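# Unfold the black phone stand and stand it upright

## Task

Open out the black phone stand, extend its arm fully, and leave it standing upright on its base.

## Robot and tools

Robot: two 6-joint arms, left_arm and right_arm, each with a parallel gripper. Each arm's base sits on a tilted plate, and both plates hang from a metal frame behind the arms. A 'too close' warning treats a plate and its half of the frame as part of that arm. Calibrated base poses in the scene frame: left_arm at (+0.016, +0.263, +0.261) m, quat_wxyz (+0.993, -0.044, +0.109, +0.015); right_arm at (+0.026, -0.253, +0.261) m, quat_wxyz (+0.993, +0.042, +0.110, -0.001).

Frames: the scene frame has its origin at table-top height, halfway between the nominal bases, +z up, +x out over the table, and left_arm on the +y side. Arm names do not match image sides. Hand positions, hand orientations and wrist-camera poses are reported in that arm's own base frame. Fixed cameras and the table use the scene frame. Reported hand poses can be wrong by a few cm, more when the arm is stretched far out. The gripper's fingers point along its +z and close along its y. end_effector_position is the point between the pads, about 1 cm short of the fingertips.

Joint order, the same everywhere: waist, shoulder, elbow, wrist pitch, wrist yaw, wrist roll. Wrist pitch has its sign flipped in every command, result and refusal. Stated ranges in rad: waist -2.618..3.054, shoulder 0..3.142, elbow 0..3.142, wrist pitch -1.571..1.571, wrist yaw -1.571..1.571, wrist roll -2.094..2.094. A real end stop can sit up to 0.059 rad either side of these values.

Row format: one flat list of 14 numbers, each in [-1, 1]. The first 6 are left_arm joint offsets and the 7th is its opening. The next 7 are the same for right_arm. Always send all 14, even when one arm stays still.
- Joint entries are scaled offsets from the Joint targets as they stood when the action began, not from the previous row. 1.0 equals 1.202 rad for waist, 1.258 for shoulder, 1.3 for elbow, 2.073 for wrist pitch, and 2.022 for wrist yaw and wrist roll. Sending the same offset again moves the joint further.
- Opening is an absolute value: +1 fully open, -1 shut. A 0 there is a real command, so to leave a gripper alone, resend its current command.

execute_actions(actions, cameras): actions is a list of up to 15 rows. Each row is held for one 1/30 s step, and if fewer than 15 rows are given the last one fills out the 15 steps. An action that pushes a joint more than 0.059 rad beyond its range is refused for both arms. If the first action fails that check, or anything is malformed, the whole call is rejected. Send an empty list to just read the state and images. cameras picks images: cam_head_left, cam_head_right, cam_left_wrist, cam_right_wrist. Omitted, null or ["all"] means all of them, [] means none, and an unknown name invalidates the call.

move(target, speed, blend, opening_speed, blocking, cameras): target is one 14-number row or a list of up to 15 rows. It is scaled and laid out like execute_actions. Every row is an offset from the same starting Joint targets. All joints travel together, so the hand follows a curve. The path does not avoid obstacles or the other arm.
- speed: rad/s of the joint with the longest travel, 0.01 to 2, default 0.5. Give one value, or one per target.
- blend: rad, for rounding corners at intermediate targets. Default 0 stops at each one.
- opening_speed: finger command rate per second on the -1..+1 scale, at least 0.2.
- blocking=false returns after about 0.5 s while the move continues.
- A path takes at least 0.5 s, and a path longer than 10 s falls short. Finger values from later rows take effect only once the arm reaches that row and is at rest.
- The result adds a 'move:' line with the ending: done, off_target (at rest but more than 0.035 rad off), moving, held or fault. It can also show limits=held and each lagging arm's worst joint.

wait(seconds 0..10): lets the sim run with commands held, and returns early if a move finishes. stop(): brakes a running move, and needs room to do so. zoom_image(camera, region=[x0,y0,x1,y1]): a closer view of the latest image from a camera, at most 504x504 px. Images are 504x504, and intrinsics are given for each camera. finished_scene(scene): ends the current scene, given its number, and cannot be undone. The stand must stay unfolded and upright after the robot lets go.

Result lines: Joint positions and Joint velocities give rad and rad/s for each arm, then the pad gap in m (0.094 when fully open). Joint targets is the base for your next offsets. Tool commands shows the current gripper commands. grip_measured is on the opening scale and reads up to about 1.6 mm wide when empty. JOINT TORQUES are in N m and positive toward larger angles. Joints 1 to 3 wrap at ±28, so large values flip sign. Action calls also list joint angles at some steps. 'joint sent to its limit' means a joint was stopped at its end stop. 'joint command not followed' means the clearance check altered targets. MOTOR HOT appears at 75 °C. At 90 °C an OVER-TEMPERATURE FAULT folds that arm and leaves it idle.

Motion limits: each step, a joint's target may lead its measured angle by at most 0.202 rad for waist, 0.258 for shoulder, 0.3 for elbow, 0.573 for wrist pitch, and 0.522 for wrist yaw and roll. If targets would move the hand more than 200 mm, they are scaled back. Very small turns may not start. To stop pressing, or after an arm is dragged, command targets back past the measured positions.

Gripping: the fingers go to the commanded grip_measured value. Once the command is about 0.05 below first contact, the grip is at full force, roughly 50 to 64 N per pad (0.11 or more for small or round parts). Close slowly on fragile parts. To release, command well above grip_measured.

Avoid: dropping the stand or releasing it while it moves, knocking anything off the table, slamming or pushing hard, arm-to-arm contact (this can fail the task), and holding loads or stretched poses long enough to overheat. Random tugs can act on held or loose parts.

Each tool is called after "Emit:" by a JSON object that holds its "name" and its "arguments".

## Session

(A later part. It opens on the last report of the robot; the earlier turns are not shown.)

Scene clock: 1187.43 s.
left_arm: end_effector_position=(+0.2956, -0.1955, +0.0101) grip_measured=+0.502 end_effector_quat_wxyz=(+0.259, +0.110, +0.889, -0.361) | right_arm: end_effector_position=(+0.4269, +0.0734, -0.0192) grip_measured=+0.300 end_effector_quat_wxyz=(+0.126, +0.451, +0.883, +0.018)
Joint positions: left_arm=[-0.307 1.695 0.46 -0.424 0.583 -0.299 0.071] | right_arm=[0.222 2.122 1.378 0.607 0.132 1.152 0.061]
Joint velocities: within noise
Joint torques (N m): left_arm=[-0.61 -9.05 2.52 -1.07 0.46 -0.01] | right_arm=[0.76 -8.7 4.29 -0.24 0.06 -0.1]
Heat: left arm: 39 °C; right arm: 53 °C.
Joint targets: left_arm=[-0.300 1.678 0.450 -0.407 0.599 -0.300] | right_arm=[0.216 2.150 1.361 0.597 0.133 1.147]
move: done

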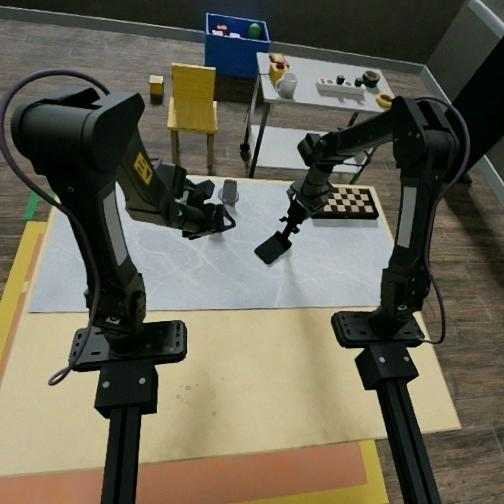

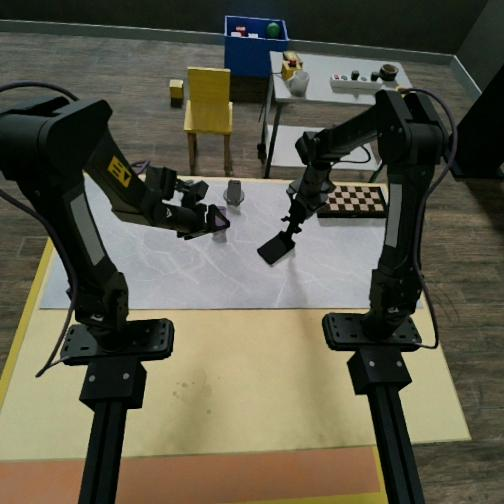

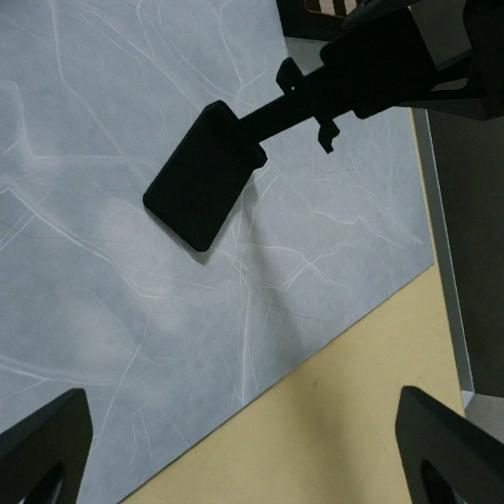

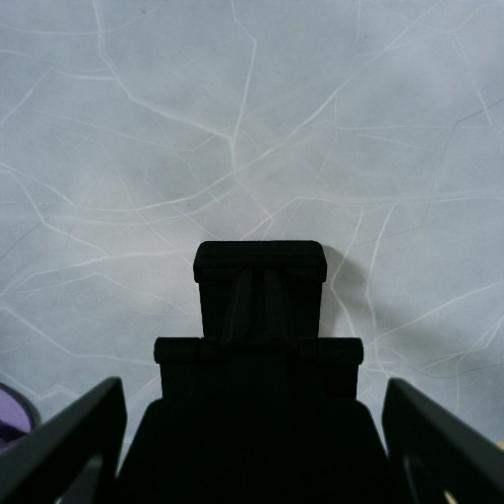

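Emit:
{"name": "move", "arguments": {"target": [[0.333,0,0,0,0,0,0.5,0.006,-0.11,0,0.06,0,0.0,-1],[0.333,0,0,0,0,0,0.5,0.2764,-0.05,0.034,0.0649,0.0265,-0.9975,-1]], "speed": [0.3,0.6], "cameras": ["cam_head_left","cam_right_wrist"]}}

Emit:
{"name": "zoom_image", "arguments": {"camera": "cam_head_left", "region": [200, 180, 320, 290]}}

Scene clock: 1207.00 s.
left_arm: end_effector_position=(+0.3481, -0.0653, +0.0103) grip_measured=+0.502 end_effector_quat_wxyz=(+0.325, -0.069, +0.893, -0.304) | right_arm: end_effector_position=(+0.3725, +0.1863, +0.0024) grip_measured=+0.300 end_effector_quat_wxyz=(+0.073, -0.633, +0.764, -0.102)
Joint positions: left_arm=[0.094 1.695 0.46 -0.423 0.588 -0.299 0.071] | right_arm=[0.538 2.059 1.378 0.711 0.179 -0.863 0.061]
Joint velocities: within noise
Joint torques (N m): left_arm=[0.02 -9.11 2.26 -1 0.4 0] | right_arm=[2.56 -8.08 8.64 0.04 0.08 -0.11]
Heat: left arm: 37 °C; right arm: 54 °C.
Joint targets: left_arm=[0.100 1.678 0.450 -0.408 0.599 -0.300] | right_arm=[0.548 2.088 1.405 0.731 0.186 -0.870]
move: done
Images, in order (width x height): cam_head_left 504x504, cam_right_wrist 504x504.

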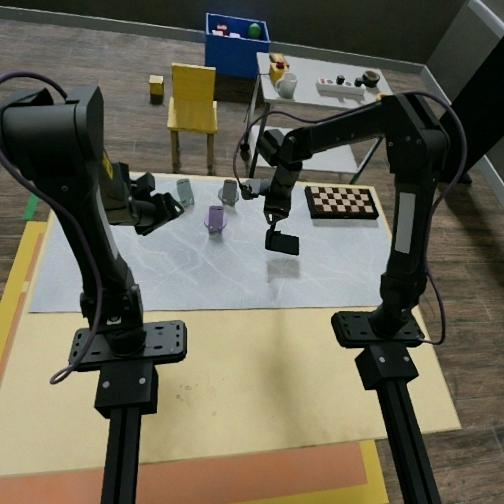

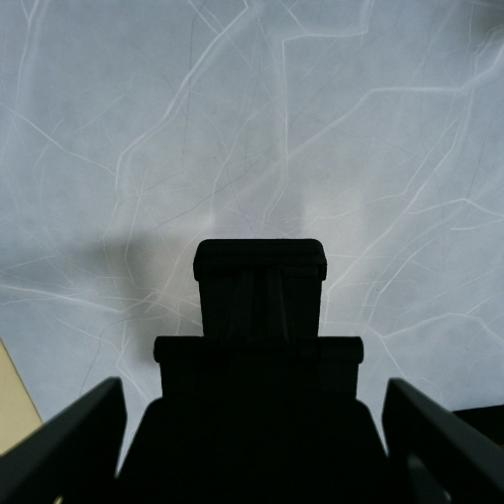

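Scaled by 4.200 from the camera's 504x504 image, which has a finer 720x720 frame.

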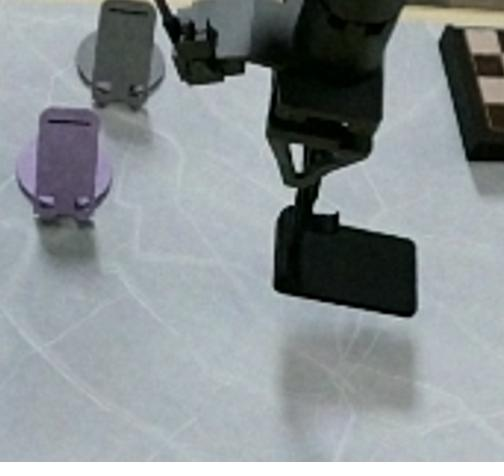

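Emit:
{"name": "move", "arguments": {"target": [[0,0,0,0,0,0,0.5,-0.015,0.0811,-0.02,-0.0584,-0.0015,-0.005,-1]], "speed": 0.1, "cameras": ["cam_head_left","cam_right_wrist"]}}

Emit:
{"name": "zoom_image", "arguments": {"camera": "cam_head_left", "region": [220, 200, 320, 290]}}

Scene clock: 1213.27 s.
left_arm: end_effector_position=(+0.3480, -0.0653, +0.0102) grip_measured=+0.502 end_effector_quat_wxyz=(+0.325, -0.069, +0.893, -0.304) | right_arm: end_effector_position=(+0.3790, +0.1901, -0.0347) grip_measured=+0.300 end_effector_quat_wxyz=(+0.066, -0.638, +0.760, -0.102)
Joint positions: left_arm=[0.094 1.695 0.46 -0.423 0.588 -0.299 0.071] | right_arm=[0.538 2.161 1.378 0.623 0.18 -0.873 0.061]
Joint velocities: within noise
Joint torques (N m): left_arm=[0.17 -9.07 2.65 -1.03 0.37 -0.04] | right_arm=[1.33 -8.49 5.78 -0.26 0.04 -0.08]
Heat: left arm: 37 °C; right arm: 54 °C.
Joint targets: left_arm=[0.100 1.678 0.450 -0.407 0.599 -0.300] | right_arm=[0.530 2.189 1.379 0.610 0.183 -0.880]
move: done
Images, in order (width x height): cam_head_left 504x504, cam_right_wrist 504x504.

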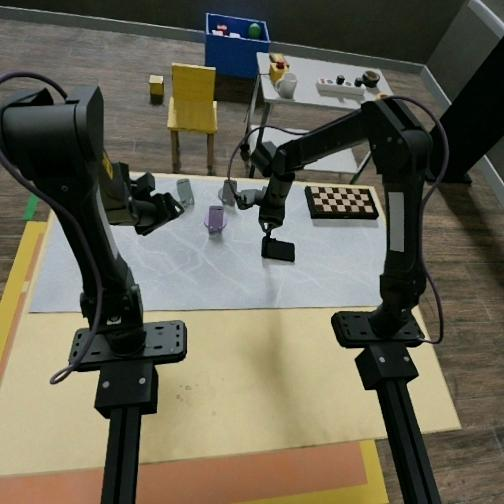

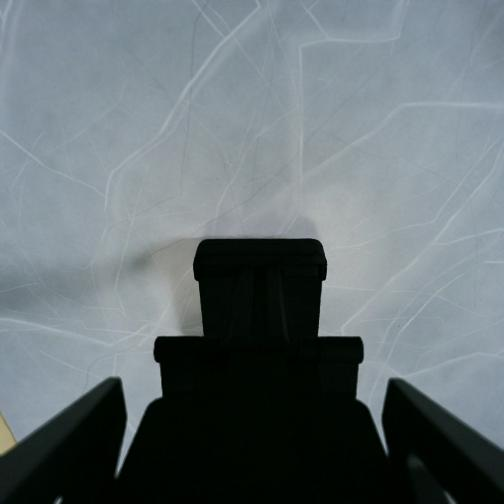

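Scaled by 5.040 from the camera's 504x504 image, which has a finer 720x720 frame.

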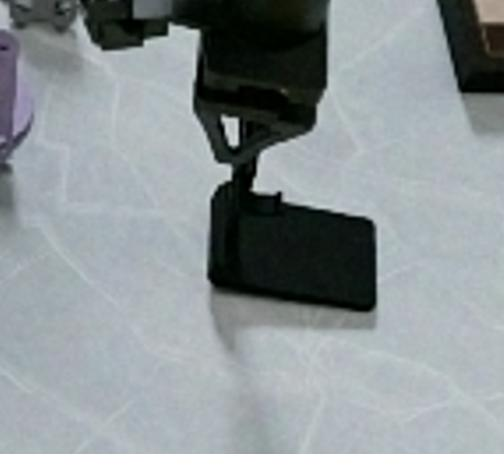

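Emit:
{"name": "move", "arguments": {"target": [[0,0,0,0,0,0,0.5,0,0.013,0,-0.005,0,0,-1]], "speed": 0.06, "cameras": ["cam_head_left","cam_right_wrist"]}}

Emit:
{"name": "zoom_image", "arguments": {"camera": "cam_head_left", "region": [220, 200, 320, 290]}}

Scene clock: 1217.20 s.
left_arm: end_effector_position=(+0.3480, -0.0653, +0.0102) grip_measured=+0.502 end_effector_quat_wxyz=(+0.325, -0.069, +0.893, -0.304) | right_arm: end_effector_position=(+0.3793, +0.1903, -0.0388) grip_measured=+0.300 end_effector_quat_wxyz=(+0.065, -0.638, +0.760, -0.102)
Joint positions: left_arm=[0.094 1.695 0.46 -0.423 0.588 -0.299 0.071] | right_arm=[0.538 2.172 1.378 0.614 0.18 -0.874 0.061]
Joint velocities: within noise
Joint torques (N m): left_arm=[0.13 -9.11 2.45 -1.02 0.39 0.02] | right_arm=[1.48 -8.17 5.64 -0.31 0.1 -0.12]
Heat: left arm: 37 °C; right arm: 54 °C.
Joint targets: left_arm=[0.100 1.678 0.450 -0.407 0.599 -0.300] | right_arm=[0.530 2.206 1.379 0.600 0.183 -0.880]
move: done
Images, in order (width x height): cam_head_left 504x504, cam_right_wrist 504x504.

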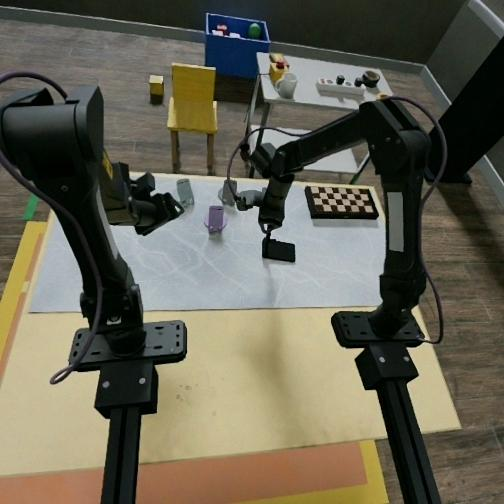

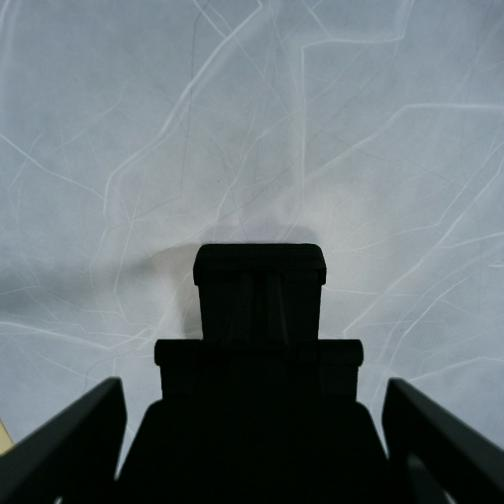

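Scaled by 5.040 from the camera's 504x504 image, which has a finer 720x720 frame.

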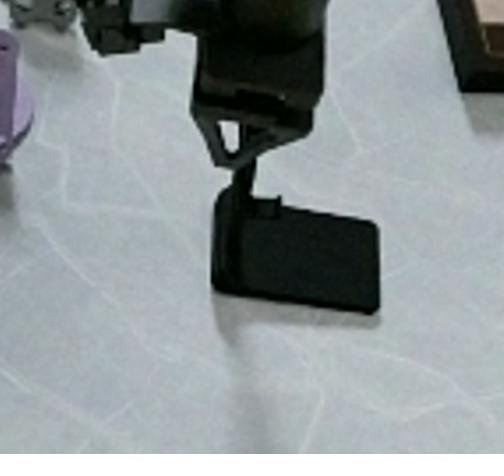

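Emit:
{"name": "move", "arguments": {"target": [[0,0,0,0,0,0,0.5,0,-0.045,0,0.024,0,0,-1],[0,0,0,0,0,0,0.5,0.0324,-0.0954,-0.107,-0.0087,0.003,-0.0692,-1],[0,0,0,0,0,0,0.5,0.0324,-0.0517,-0.107,-0.028,0.003,-0.0692,-1]], "speed": [0.15,0.25,0.1], "cameras": ["cam_head_left","cam_right_wrist","cam_left_wrist"]}}

Emit:
{"name": "zoom_image", "arguments": {"camera": "cam_head_left", "region": [200, 180, 320, 290]}}

Scene clock: 1280.27 s.
left_arm: end_effector_position=(+0.3480, -0.0653, +0.0102) grip_measured=+0.502 end_effector_quat_wxyz=(+0.325, -0.069, +0.893, -0.304) | right_arm: end_effector_position=(+0.3534, +0.1823, -0.0469) grip_measured=+0.299 end_effector_quat_wxyz=(-0.047, +0.697, -0.708, +0.108)
Joint positions: left_arm=[0.094 1.695 0.46 -0.423 0.588 -0.299 0.071] | right_arm=[0.558 2.121 1.254 0.565 0.189 -1.01 0.061]
Joint velocities: within noise
Joint torques (N m): left_arm=[-0.18 -9.24 2.39 -1.06 0.38 0.04] | right_arm=[2.76 -8.53 4.04 -0.29 -0.01 -0.17]
Heat: left arm: 36 °C; right arm: 51 °C.
Joint targets: left_arm=[0.100 1.678 0.450 -0.407 0.599 -0.300] | right_arm=[0.569 2.141 1.240 0.542 0.189 -1.020]
move: done
Images, in order (width x height): cam_head_left 504x504, cam_left_wrist 504x504, cam_right_wrist 504x504.

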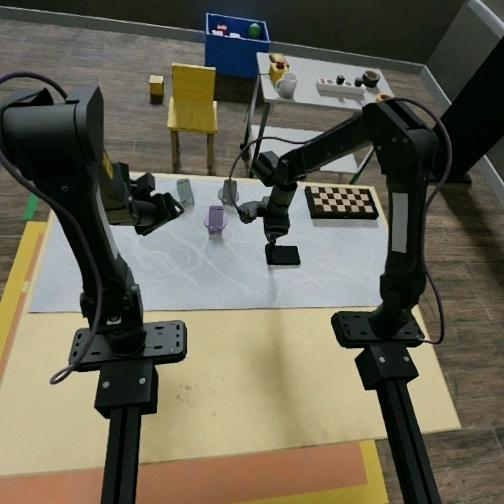

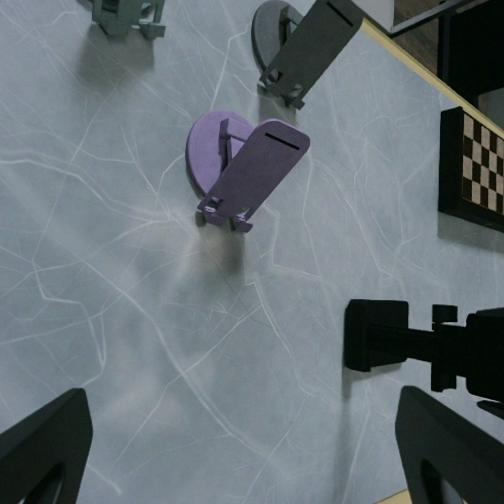

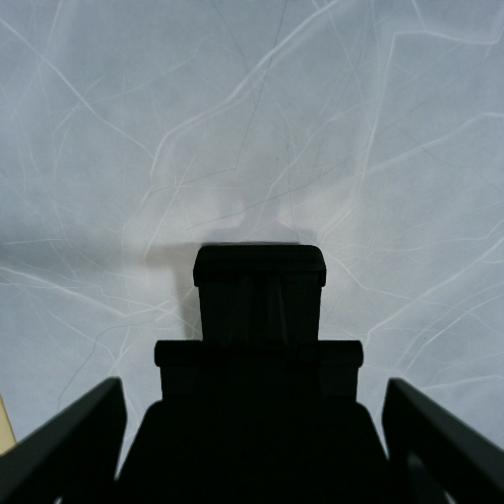

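Scaled by 4.200 from the camera's 504x504 image, which has a finer 720x720 frame.

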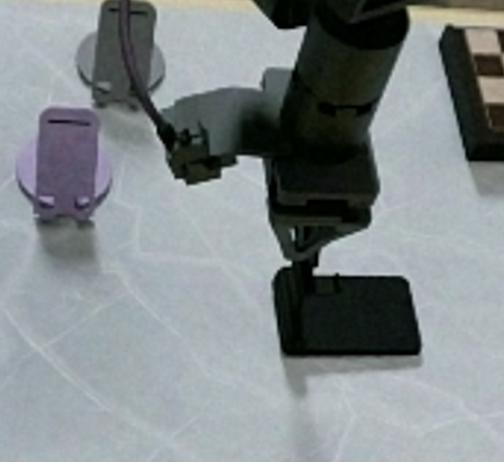

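Emit:
{"name": "move", "arguments": {"target": [[-0.1681,0.9094,0.3715,-0.4983,0.3145,0.4204,0.0,0,0,0,0,0,0,-1]], "speed": 0.6, "cameras": ["cam_head_left","cam_left_wrist"]}}

Scene clock: 1323.20 s.
left_arm: end_effector_position=(+0.3562, -0.2001, -0.1011) grip_measured=+0.002 end_effector_quat_wxyz=(+0.538, +0.508, +0.561, -0.371) | right_arm: end_effector_position=(+0.3534, +0.1824, -0.0469) grip_measured=+0.299 end_effector_quat_wxyz=(-0.047, +0.697, -0.708, +0.108)
Joint positions: left_arm=[-0.093 2.803 0.93 -1.438 1.217 0.543 0.047] | right_arm=[0.558 2.121 1.254 0.565 0.189 -1.01 0.061]
Joint velocities: within noise
Joint torques (N m): left_arm=[-2.03 -9.13 0.28 -1.4 0.52 0.08] | right_arm=[2.77 -8.43 4.04 -0.33 -0.01 -0.15]
Heat: left arm: 36 °C; right arm: 51 °C.
Joint targets: left_arm=[-0.102 2.822 0.933 -1.441 1.235 0.549] | right_arm=[0.569 2.141 1.240 0.542 0.189 -1.020]
move: done
Images, in order (width x height): cam_head_left 504x504, cam_left_wrist 504x504.

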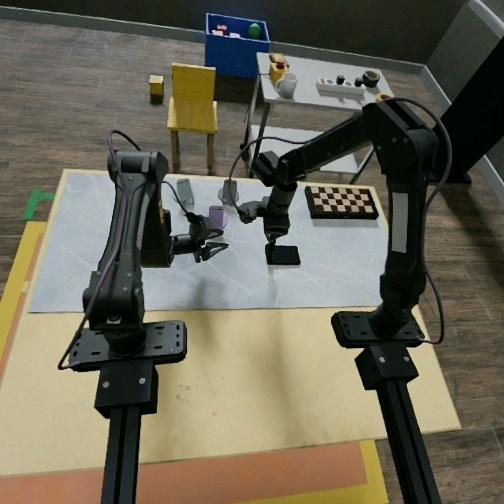

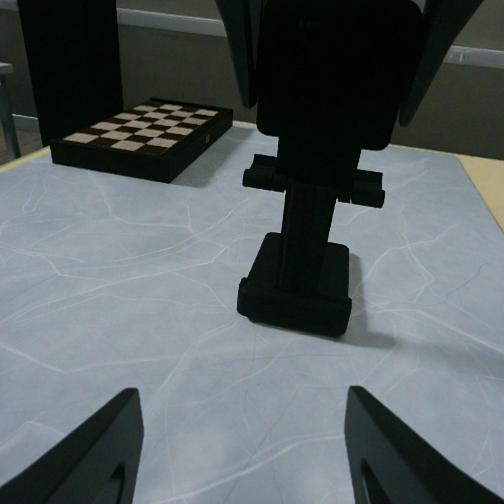

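Emit:
{"name": "move", "arguments": {"target": [[-0.1265,0.1192,0.2892,0.0738,0.0425,0.0163,0.0,0,0,0,0,0,0,-1]], "speed": 0.25, "cameras": ["cam_head_left","cam_left_wrist"]}}

Scene clock: 1328.83 s.
left_arm: end_effector_position=(+0.3788, -0.2703, -0.1152) grip_measured=+0.002 end_effector_quat_wxyz=(+0.539, +0.582, +0.451, -0.409) | right_arm: end_effector_position=(+0.3534, +0.1824, -0.0469) grip_measured=+0.299 end_effector_quat_wxyz=(-0.047, +0.697, -0.708, +0.108)
Joint positions: left_arm=[-0.244 2.942 1.303 -1.313 1.304 0.578 0.047] | right_arm=[0.558 2.121 1.254 0.565 0.189 -1.01 0.061]
Joint velocities: within noise
Joint torques (N m): left_arm=[-2.61 -9.85 1.8 -1.14 0.45 0.09] | right_arm=[2.62 -8.5 4.01 -0.3 0.02 -0.15]
Heat: left arm: 36 °C; right arm: 51 °C.
Joint targets: left_arm=[-0.254 2.972 1.309 -1.288 1.321 0.583] | right_arm=[0.569 2.141 1.240 0.542 0.189 -1.020]
move: done
Images, in order (width x height): cam_head_left 504x504, cam_left_wrist 504x504.

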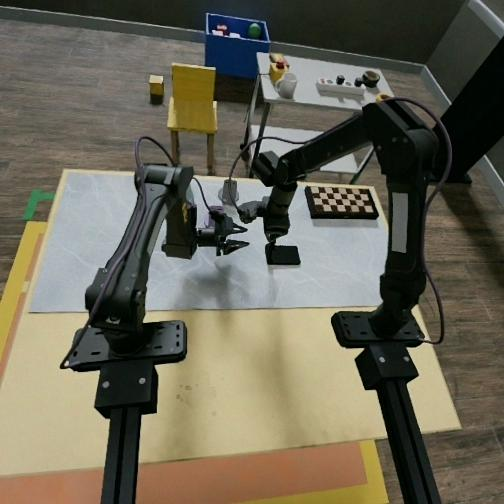

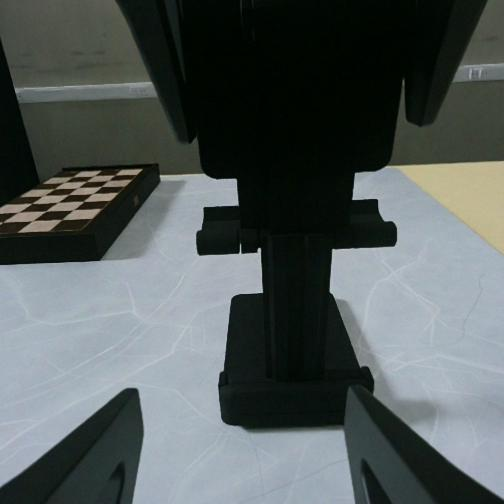

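Emit:
{"name": "move", "arguments": {"target": [[-0.0295,0.0231,-0.0277,-0.0533,-0.0168,-0.0237,0.0,0,0,0,0,0,0,-1],[-0.101,0.053,0.027,-0.065,-0.055,-0.055,0.0,0,0,0,0,0,0,-1]], "speed": 0.15, "cameras": ["cam_left_wrist"]}}

Scene clock: 1350.47 s.
left_arm: end_effector_position=(+0.3565, -0.3144, -0.1293) grip_measured=+0.002 end_effector_quat_wxyz=(+0.528, +0.585, +0.449, -0.421) | right_arm: end_effector_position=(+0.3534, +0.1824, -0.0469) grip_measured=+0.299 end_effector_quat_wxyz=(-0.047, +0.697, -0.708, +0.108)
Joint positions: left_arm=[-0.366 3.009 1.337 -1.421 1.213 0.478 0.047] | right_arm=[0.558 2.121 1.254 0.565 0.189 -1.01 0.061]
Joint velocities: within noise
Joint torques (N m): left_arm=[-2.86 -9.98 1.94 -1.51 0.19 -0.09] | right_arm=[2.76 -8.57 4.1 -0.3 -0.02 -0.15]
Heat: left arm: 37 °C; right arm: 51 °C.
Joint targets: left_arm=[-0.376 3.039 1.344 -1.422 1.210 0.471] | right_arm=[0.569 2.141 1.240 0.542 0.189 -1.020]
move: done
Images, in order (width x height): cam_left_wrist 504x504.

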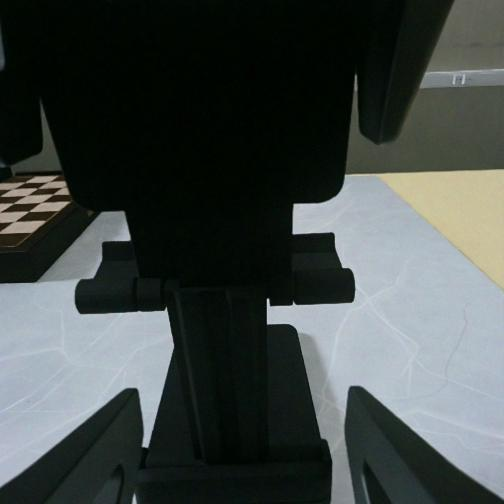

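Emit:
{"name": "move", "arguments": {"target": [[-0.0345,0.0087,0.0538,0.0203,-0.0193,-0.0203,0.0,0,0,0,0,0,0,-1]], "speed": 0.06, "cameras": ["cam_left_wrist","cam_right_wrist"]}}

Scene clock: 1363.33 s.
left_arm: end_effector_position=(+0.3663, -0.3340, -0.1250) grip_measured=+0.002 end_effector_quat_wxyz=(+0.532, +0.582, +0.448, -0.421) | right_arm: end_effector_position=(+0.3534, +0.1824, -0.0469) grip_measured=+0.299 end_effector_quat_wxyz=(-0.047, +0.697, -0.708, +0.108)
Joint positions: left_arm=[-0.403 3.019 1.407 -1.405 1.174 0.437 0.047] | right_arm=[0.558 2.121 1.254 0.565 0.189 -1.01 0.061]
Joint velocities: within noise
Joint torques (N m): left_arm=[-3.36 -10.3 2.37 -1.35 0.17 -0.03] | right_arm=[2.8 -8.54 3.97 -0.31 0 -0.16]
Heat: left arm: 37 °C; right arm: 51 °C.
Joint targets: left_arm=[-0.417 3.050 1.414 -1.380 1.171 0.430] | right_arm=[0.569 2.141 1.240 0.542 0.189 -1.020]
move: done
Images, in order (width x height): cam_left_wrist 504x504, cam_right_wrist 504x504.

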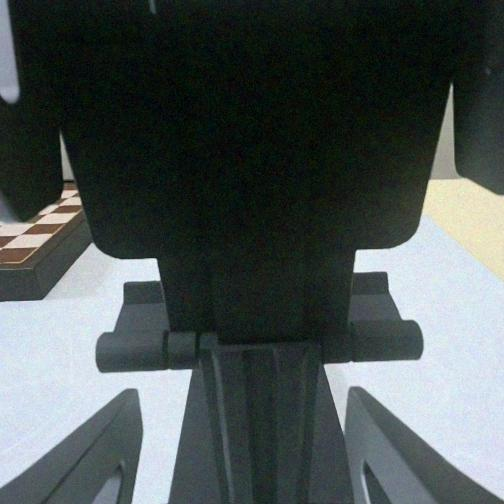

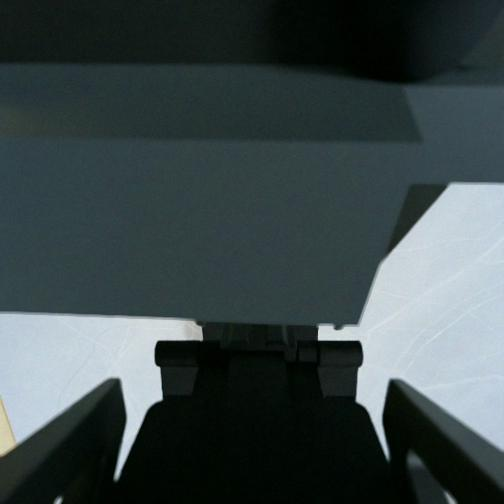

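Emit:
{"name": "wait", "arguments": {"seconds": 0}}

Scene clock: 1389.37 s.
left_arm: end_effector_position=(+0.3664, -0.3340, -0.1252) grip_measured=+0.002 end_effector_quat_wxyz=(+0.531, +0.582, +0.449, -0.421) | right_arm: end_effector_position=(+0.3534, +0.1824, -0.0469) grip_measured=+0.299 end_effector_quat_wxyz=(-0.047, +0.697, -0.708, +0.108)
Joint positions: left_arm=[-0.403 3.019 1.407 -1.404 1.173 0.436 0.047] | right_arm=[0.558 2.121 1.254 0.565 0.189 -1.01 0.061]
Joint velocities: within noise
Joint torques (N m): left_arm=[-3.37 -10.25 2.44 -1.26 0.24 -0.04] | right_arm=[2.69 -8.51 4.07 -0.31 0 -0.17]
Heat: left arm: 37 °C; right arm: 50 °C.
Joint targets: left_arm=[-0.417 3.050 1.414 -1.380 1.171 0.430] | right_arm=[0.569 2.141 1.240 0.542 0.189 -1.020]
Tool commands: left_gripper/opening=+0.0 right_gripper/opening=-1.0

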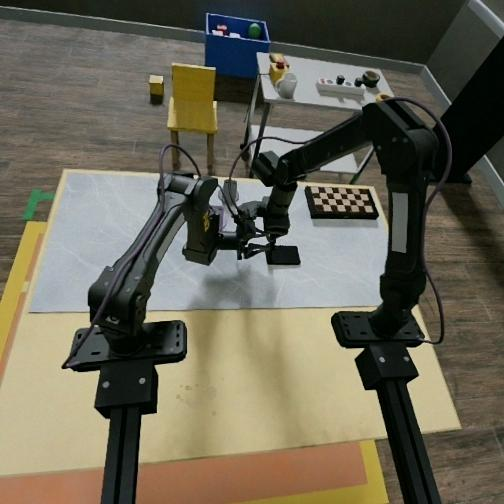

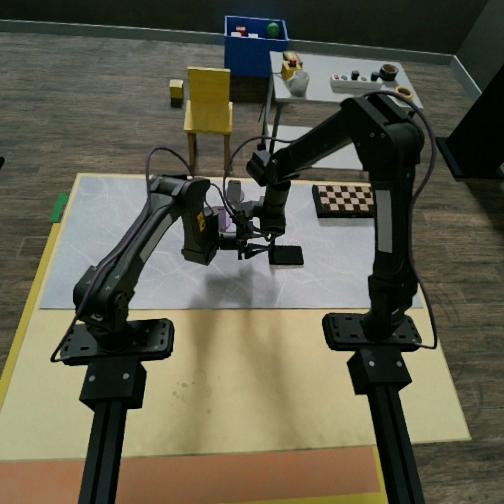

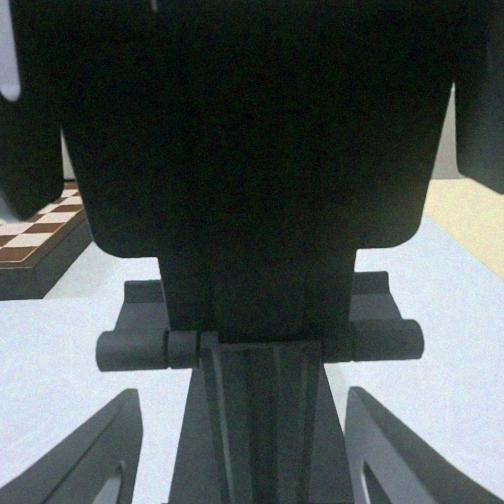

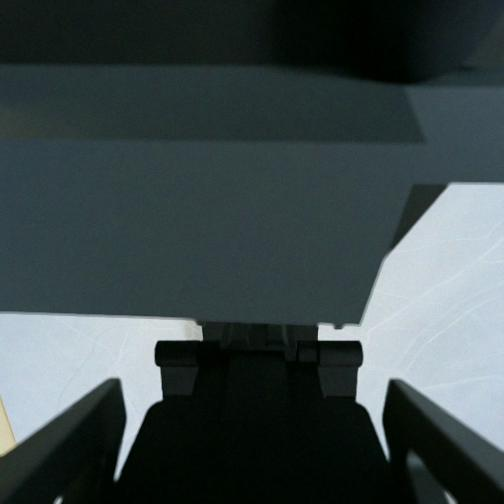

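Emit:
{"name": "move", "arguments": {"target": [-0.004,0.032,0.036,0,0,0,0,0,0,0,0,0,0,-1], "speed": 0.1, "cameras": ["cam_left_wrist"]}}

Scene clock: 1401.77 s.
left_arm: end_effector_position=(+0.3671, -0.3364, -0.1356) grip_measured=+0.002 end_effector_quat_wxyz=(+0.532, +0.583, +0.447, -0.422) | right_arm: end_effector_position=(+0.3534, +0.1824, -0.0469) grip_measured=+0.299 end_effector_quat_wxyz=(-0.047, +0.697, -0.708, +0.108)
Joint positions: left_arm=[-0.408 3.061 1.452 -1.403 1.172 0.436 0.047] | right_arm=[0.558 2.121 1.254 0.565 0.189 -1.01 0.061]
Joint velocities: within noise
Joint torques (N m): left_arm=[-3.7 -10.37 2.4 -1.31 0.22 -0.03] | right_arm=[2.82 -8.54 4.18 -0.33 -0.02 -0.15]
Heat: left arm: 37 °C; right arm: 50 °C.
Joint targets: left_arm=[-0.422 3.090 1.461 -1.380 1.171 0.430] | right_arm=[0.569 2.141 1.240 0.542 0.189 -1.020]
move: done
Images, in order (width x height): cam_left_wrist 504x504.

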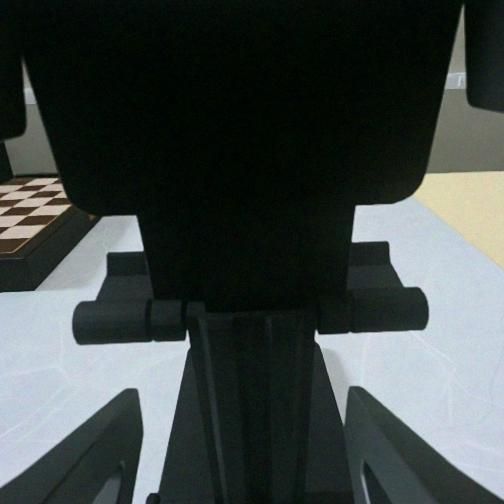

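Emit:
{"name": "move", "arguments": {"target": [0,0,0,0,0,0,-0.7,0,0,0,0,0,0,-1], "opening_speed": 0.4, "cameras": ["cam_left_wrist"]}}

Emit:
{"name": "move", "arguments": {"target": [0,0,0,0,0,0,-1,0,0,0,0,0,0,-1], "opening_speed": 0.4, "cameras": ["cam_left_wrist"]}}

Scene clock: 1406.57 s.
left_arm: end_effector_position=(+0.3679, -0.3364, -0.1359) grip_measured=-0.698 end_effector_quat_wxyz=(+0.532, +0.582, +0.448, -0.421) | right_arm: end_effector_position=(+0.3555, +0.1818, -0.0464) grip_measured=+0.299 end_effector_quat_wxyz=(-0.048, +0.697, -0.707, +0.113)
Joint positions: left_arm=[-0.408 3.061 1.453 -1.402 1.168 0.436 0.014] | right_arm=[0.558 2.121 1.254 0.559 0.199 -1.012 0.061]
Joint velocities: within noise
Joint torques (N m): left_arm=[-3.62 -10.44 2.44 -1.3 0.24 -0.04] | right_arm=[2.74 -8.47 4.08 -0.24 -0.1 -0.12]
Heat: left arm: 38 °C; right arm: 50 °C.
Joint targets: left_arm=[-0.422 3.090 1.461 -1.380 1.171 0.430] | right_arm=[0.569 2.141 1.240 0.542 0.189 -1.020]
move: done
Images, in order (width x height): cam_left_wrist 504x504.

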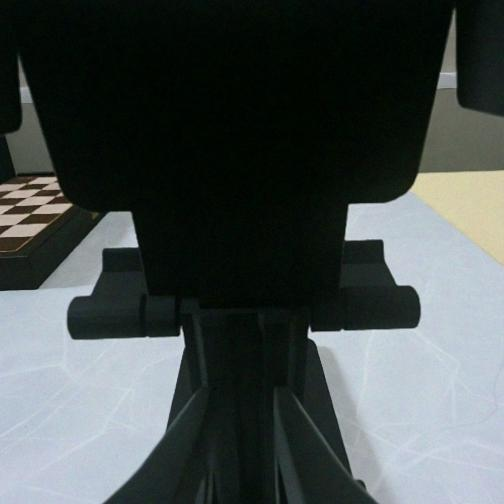

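Scene clock: 1407.53 s.
left_arm: end_effector_position=(+0.3685, -0.3364, -0.1361) grip_measured=-0.992 end_effector_quat_wxyz=(+0.533, +0.582, +0.449, -0.419) | right_arm: end_effector_position=(+0.3556, +0.1817, -0.0464) grip_measured=+0.299 end_effector_quat_wxyz=(-0.048, +0.697, -0.707, +0.113)
Joint positions: left_arm=[-0.408 3.061 1.453 -1.402 1.164 0.436 0] | right_arm=[0.558 2.121 1.254 0.559 0.199 -1.012 0.061]
Joint velocities: within noise
Joint torques (N m): left_arm=[-3.62 -10.44 2.51 -1.34 0.25 -0.08] | right_arm=[2.61 -8.51 4.1 -0.29 -0.11 -0.11]
Heat: left arm: 38 °C; right arm: 50 °C.
Joint targets: left_arm=[-0.422 3.090 1.461 -1.380 1.171 0.430] | right_arm=[0.569 2.141 1.240 0.542 0.189 -1.020]
move: done
Images, in order (width x height): cam_left_wrist 504x504.

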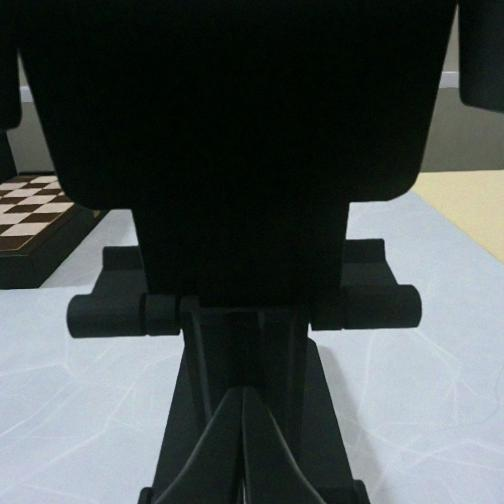

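Emit:
{"name": "move", "arguments": {"target": [[0,0,0,0,0,0,0.0,0,0,0,0,0,0,-1],[-0.020,0.008,0.020,0.003,-0.014,-0.007,0.0,0,0,0,0,0,0,-1]], "speed": 0.05, "cameras": ["cam_left_wrist"]}}

Emit:
{"name": "move", "arguments": {"target": [0,0,0,0,0,0,-0.45,0,0,0,0,0,0,-1], "opening_speed": 0.4, "cameras": ["cam_left_wrist"]}}

Emit:
{"name": "move", "arguments": {"target": [0,0,0,0,0,0,-0.7,0,0,0,0,0,0,-1], "opening_speed": 0.4, "cameras": ["cam_left_wrist"]}}

Scene clock: 1430.20 s.
left_arm: end_effector_position=(+0.3679, -0.3474, -0.1360) grip_measured=-0.002 end_effector_quat_wxyz=(+0.532, +0.582, +0.447, -0.421) | right_arm: end_effector_position=(+0.3561, +0.1815, -0.0462) grip_measured=+0.299 end_effector_quat_wxyz=(-0.049, +0.697, -0.706, +0.114)
Joint positions: left_arm=[-0.432 3.069 1.478 -1.398 1.146 0.423 0.047] | right_arm=[0.558 2.121 1.254 0.557 0.202 -1.014 0.061]
Joint velocities: within noise
Joint torques (N m): left_arm=[-3.56 -10.47 2.45 -1.31 0.18 -0.09] | right_arm=[2.63 -8.4 4.08 -0.27 -0.11 -0.11]
Heat: left arm: 40 °C; right arm: 50 °C.
Joint targets: left_arm=[-0.446 3.100 1.487 -1.374 1.142 0.416] | right_arm=[0.569 2.141 1.240 0.542 0.189 -1.020]
move: done
Images, in order (width x height): cam_left_wrist 504x504.

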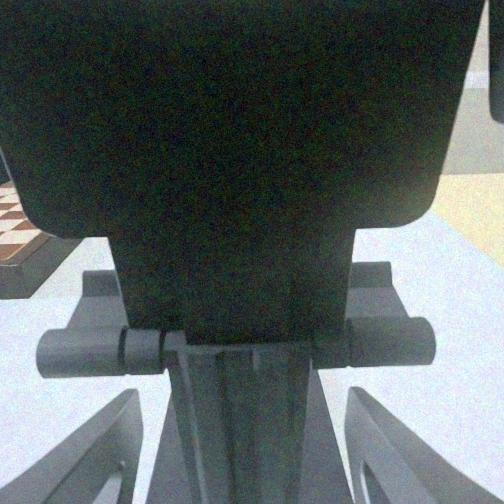

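Scene clock: 1431.53 s.
left_arm: end_effector_position=(+0.3680, -0.3474, -0.1361) grip_measured=-0.443 end_effector_quat_wxyz=(+0.532, +0.582, +0.448, -0.421) | right_arm: end_effector_position=(+0.3561, +0.1815, -0.0462) grip_measured=+0.299 end_effector_quat_wxyz=(-0.049, +0.697, -0.706, +0.114)
Joint positions: left_arm=[-0.432 3.069 1.478 -1.398 1.145 0.421 0.026] | right_arm=[0.558 2.121 1.254 0.557 0.202 -1.014 0.061]
Joint velocities: within noise
Joint torques (N m): left_arm=[-3.49 -10.51 2.45 -1.29 0.21 -0.03] | right_arm=[2.56 -8.58 4.04 -0.27 -0.11 -0.1]
Heat: left arm: 40 °C; right arm: 50 °C.
Joint targets: left_arm=[-0.446 3.100 1.487 -1.374 1.142 0.416] | right_arm=[0.569 2.141 1.240 0.542 0.189 -1.020]
move: done
Images, in order (width x height): cam_left_wrist 504x504.

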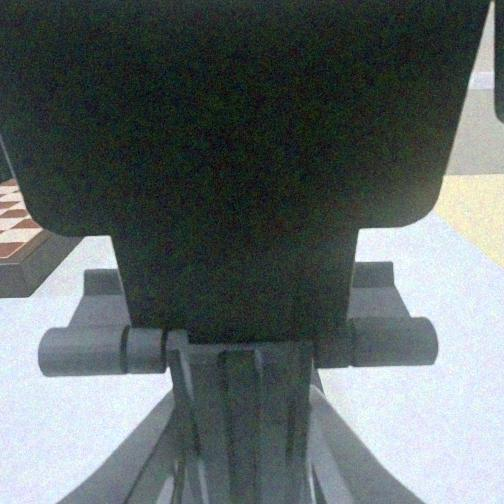

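Scene clock: 1432.37 s.
left_arm: end_effector_position=(+0.3680, -0.3474, -0.1361) grip_measured=-0.472 end_effector_quat_wxyz=(+0.532, +0.582, +0.449, -0.421) | right_arm: end_effector_position=(+0.3561, +0.1815, -0.0462) grip_measured=+0.299 end_effector_quat_wxyz=(-0.049, +0.697, -0.706, +0.114)
Joint positions: left_arm=[-0.432 3.069 1.478 -1.398 1.145 0.42 0.025] | right_arm=[0.558 2.121 1.254 0.557 0.202 -1.014 0.061]
Joint velocities: within noise
Joint torques (N m): left_arm=[-3.79 -10.36 2.44 -1.32 0.2 -0.03] | right_arm=[2.7 -8.55 4.11 -0.26 -0.13 -0.13]
Heat: left arm: 40 °C; right arm: 50 °C.
Joint targets: left_arm=[-0.446 3.100 1.487 -1.374 1.142 0.416] | right_arm=[0.569 2.141 1.240 0.542 0.189 -1.020]
move: done
Images, in order (width x height): cam_left_wrist 504x504.

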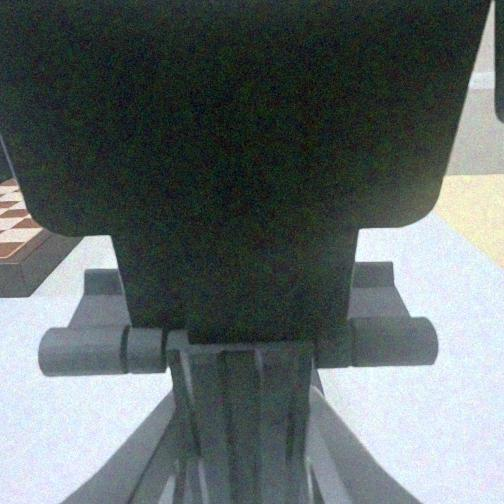

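Emit:
{"name": "move", "arguments": {"target": [[0,0,0,0,0,0,-1,0,0,0,0,0,0,-1],[0,0,0,0,0,0,-1,0,0,0,0,0,0,0.85]], "opening_speed": 1, "cameras": ["cam_left_wrist","cam_right_wrist"]}}

Scene clock: 1450.83 s.
left_arm: end_effector_position=(+0.3682, -0.3473, -0.1365) grip_measured=-0.472 end_effector_quat_wxyz=(+0.531, +0.581, +0.450, -0.421) | right_arm: end_effector_position=(+0.3564, +0.1817, -0.0462) grip_measured=+0.847 end_effector_quat_wxyz=(-0.050, +0.697, -0.706, +0.115)
Joint positions: left_arm=[-0.432 3.069 1.478 -1.396 1.143 0.42 0.025] | right_arm=[0.558 2.121 1.254 0.556 0.202 -1.014 0.087]
Joint velocities: within noise
Joint torques (N m): left_arm=[-3.51 -10.47 2.56 -1.37 0.24 -0.02] | right_arm=[2.78 -8.59 4.04 -0.22 -0.16 -0.13]
Heat: left arm: 39 °C; right arm: 50 °C.
Joint targets: left_arm=[-0.446 3.100 1.487 -1.374 1.142 0.416] | right_arm=[0.569 2.141 1.240 0.542 0.189 -1.020]
move: done
Images, in order (width x height): cam_left_wrist 504x504, cam_right_wrist 504x504.

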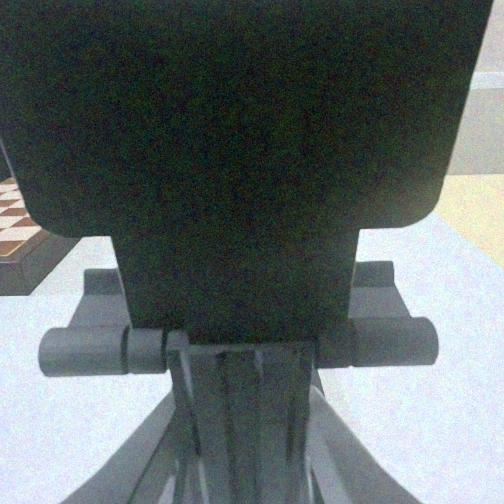

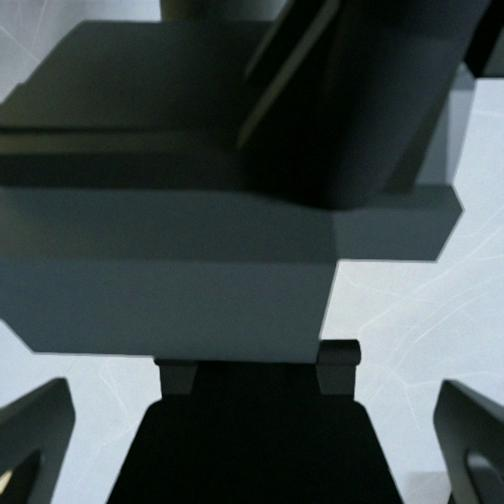

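Emit:
{"name": "move", "arguments": {"target": [[0,0,0,0,0,0,-1,0.013,-0.118,0.038,0.076,0.007,0.015,0.85],[0,0,0,0,0,0,-1,0.032,-0.181,0.080,0.143,0.009,0.025,0.85]], "speed": 0.15, "blend": 0.03, "cameras": ["cam_left_wrist","cam_right_wrist","cam_head_left"]}}

Scene clock: 1457.97 s.
left_arm: end_effector_position=(+0.3682, -0.3473, -0.1365) grip_measured=-0.472 end_effector_quat_wxyz=(+0.531, +0.581, +0.450, -0.421) | right_arm: end_effector_position=(+0.3366, +0.1857, +0.0297) grip_measured=+0.847 end_effector_quat_wxyz=(-0.047, +0.697, -0.706, +0.112)
Joint positions: left_arm=[-0.432 3.069 1.478 -1.395 1.143 0.42 0.025] | right_arm=[0.595 1.94 1.323 0.818 0.204 -0.977 0.087]
Joint velocities: within noise
Joint torques (N m): left_arm=[-3.47 -10.14 2.5 -1.32 0.18 -0.05] | right_arm=[2.71 -11.51 8.1 0.11 0.06 0.04]
Heat: left arm: 39 °C; right arm: 51 °C.
Joint targets: left_arm=[-0.446 3.100 1.487 -1.374 1.143 0.416] | right_arm=[0.607 1.913 1.344 0.838 0.207 -0.970]
move: done
Images, in order (width x height): cam_head_left 504x504, cam_left_wrist 504x504, cam_right_wrist 504x504.

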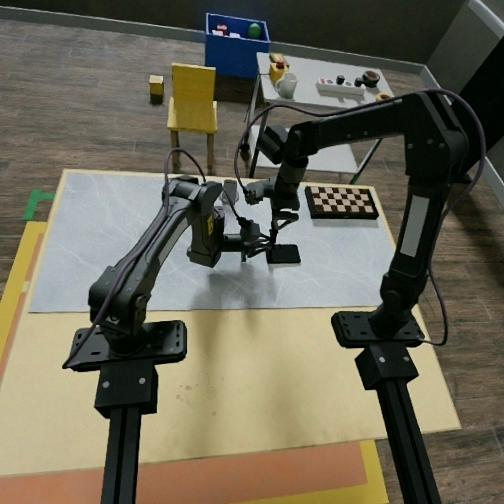

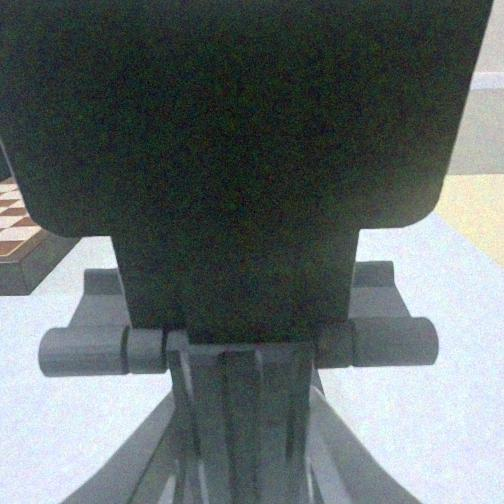

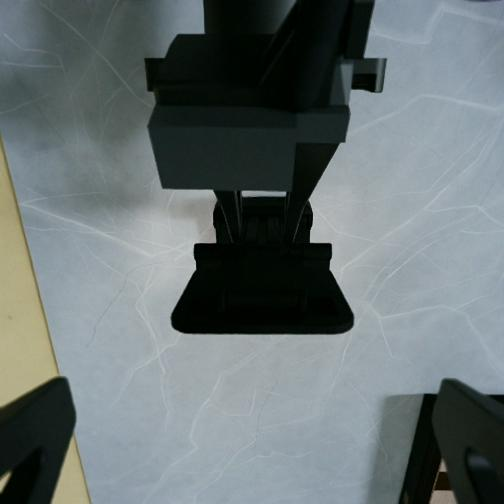

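Emit:
{"name": "move", "arguments": {"target": [[0,0,0,0,0,0,-1,-0.297,-0.130,-0.134,-0.018,-0.201,-0.163,0.85],[0,0,0,0,0,0,-1,-0.713,-0.010,-0.265,-0.163,-0.547,-0.460,0.85]], "speed": 0.5, "blend": 0.1, "cameras": ["cam_left_wrist","cam_right_wrist","cam_head_left","cam_head_right"]}}

Scene clock: 1511.27 s.
left_arm: end_effector_position=(+0.3682, -0.3473, -0.1365) grip_measured=-0.472 end_effector_quat_wxyz=(+0.531, +0.581, +0.450, -0.421) | right_arm: end_effector_position=(+0.3648, +0.0495, +0.0432) grip_measured=+0.847 end_effector_quat_wxyz=(-0.413, +0.690, -0.582, -0.121)
Joint positions: left_arm=[-0.432 3.069 1.478 -1.395 1.143 0.42 0.025] | right_arm=[-0.248 1.874 1.015 0.509 -0.872 -1.894 0.087]
Joint velocities: within noise
Joint torques (N m): left_arm=[-3.58 -10.41 2.62 -1.35 0.21 0] | right_arm=[0.2 -6.72 3.49 -0.16 -0.87 -0.1]
Heat: left arm: 38 °C; right arm: 60 °C.
Joint targets: left_arm=[-0.446 3.100 1.487 -1.374 1.143 0.416] | right_arm=[-0.250 1.900 1.000 0.500 -0.899 -1.900]
move: done

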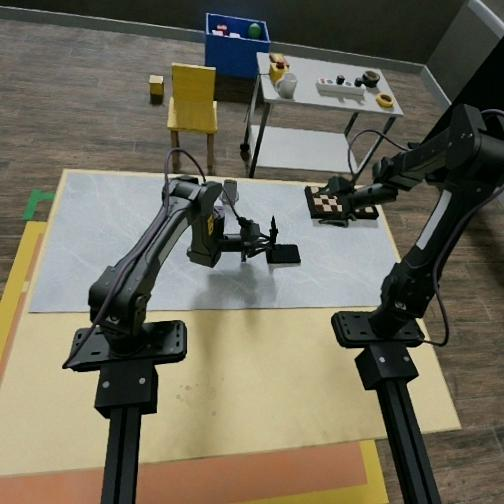

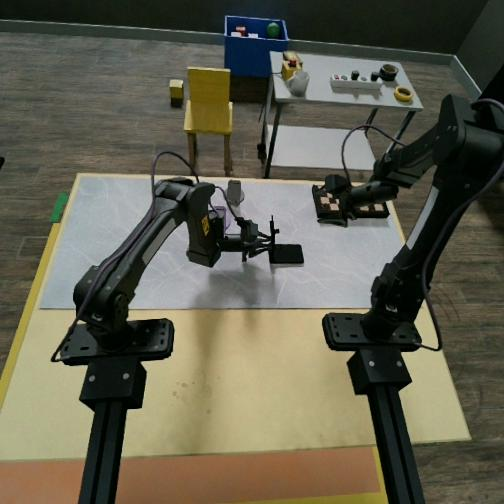

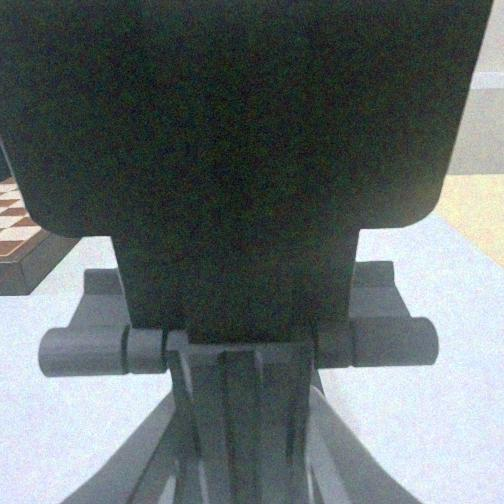

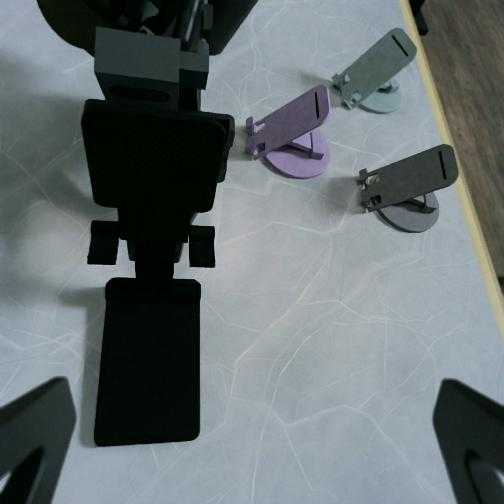

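Emit:
{"name": "move", "arguments": {"target": [0,0,0,0,0,0,-1,0.025,0.286,0.108,0.042,-0.055,-0.042,0.85], "speed": 0.3, "cameras": ["cam_left_wrist","cam_right_wrist"]}}

Scene clock: 1516.87 s.
left_arm: end_effector_position=(+0.3682, -0.3473, -0.1365) grip_measured=-0.472 end_effector_quat_wxyz=(+0.531, +0.581, +0.450, -0.421) | right_arm: end_effector_position=(+0.3530, +0.0716, -0.0334) grip_measured=+0.847 end_effector_quat_wxyz=(-0.400, +0.660, -0.583, -0.254)
Joint positions: left_arm=[-0.432 3.069 1.478 -1.395 1.143 0.42 0.025] | right_arm=[-0.228 2.232 1.125 0.567 -0.984 -1.977 0.087]
Joint velocities: within noise
Joint torques (N m): left_arm=[-3.38 -10.44 2.63 -1.38 0.18 -0.02] | right_arm=[1.07 -7.51 4.3 0.63 -0.88 -0.12]
Heat: left arm: 38 °C; right arm: 57 °C.
Joint targets: left_arm=[-0.446 3.100 1.487 -1.374 1.143 0.416] | right_arm=[-0.220 2.260 1.140 0.588 -1.010 -1.984]
move: done
Images, in order (width x height): cam_left_wrist 504x504, cam_right_wrist 504x504.

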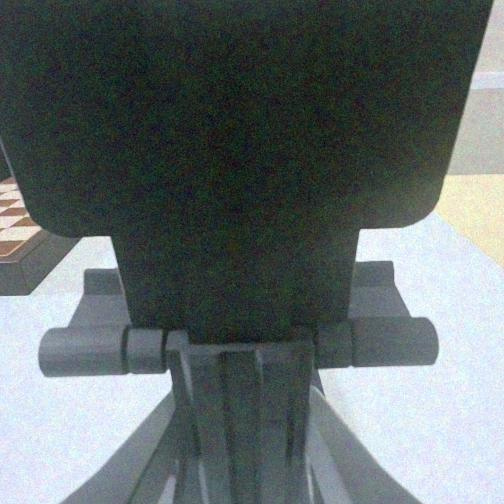

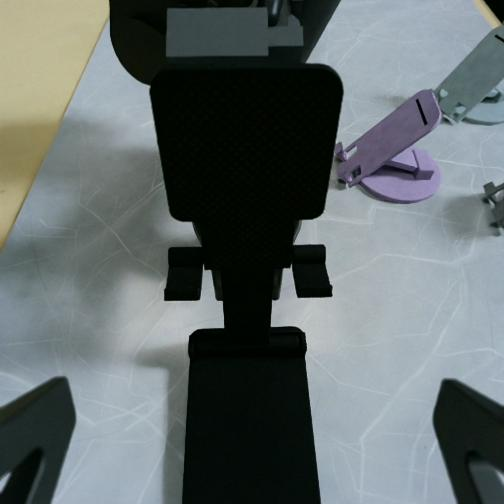

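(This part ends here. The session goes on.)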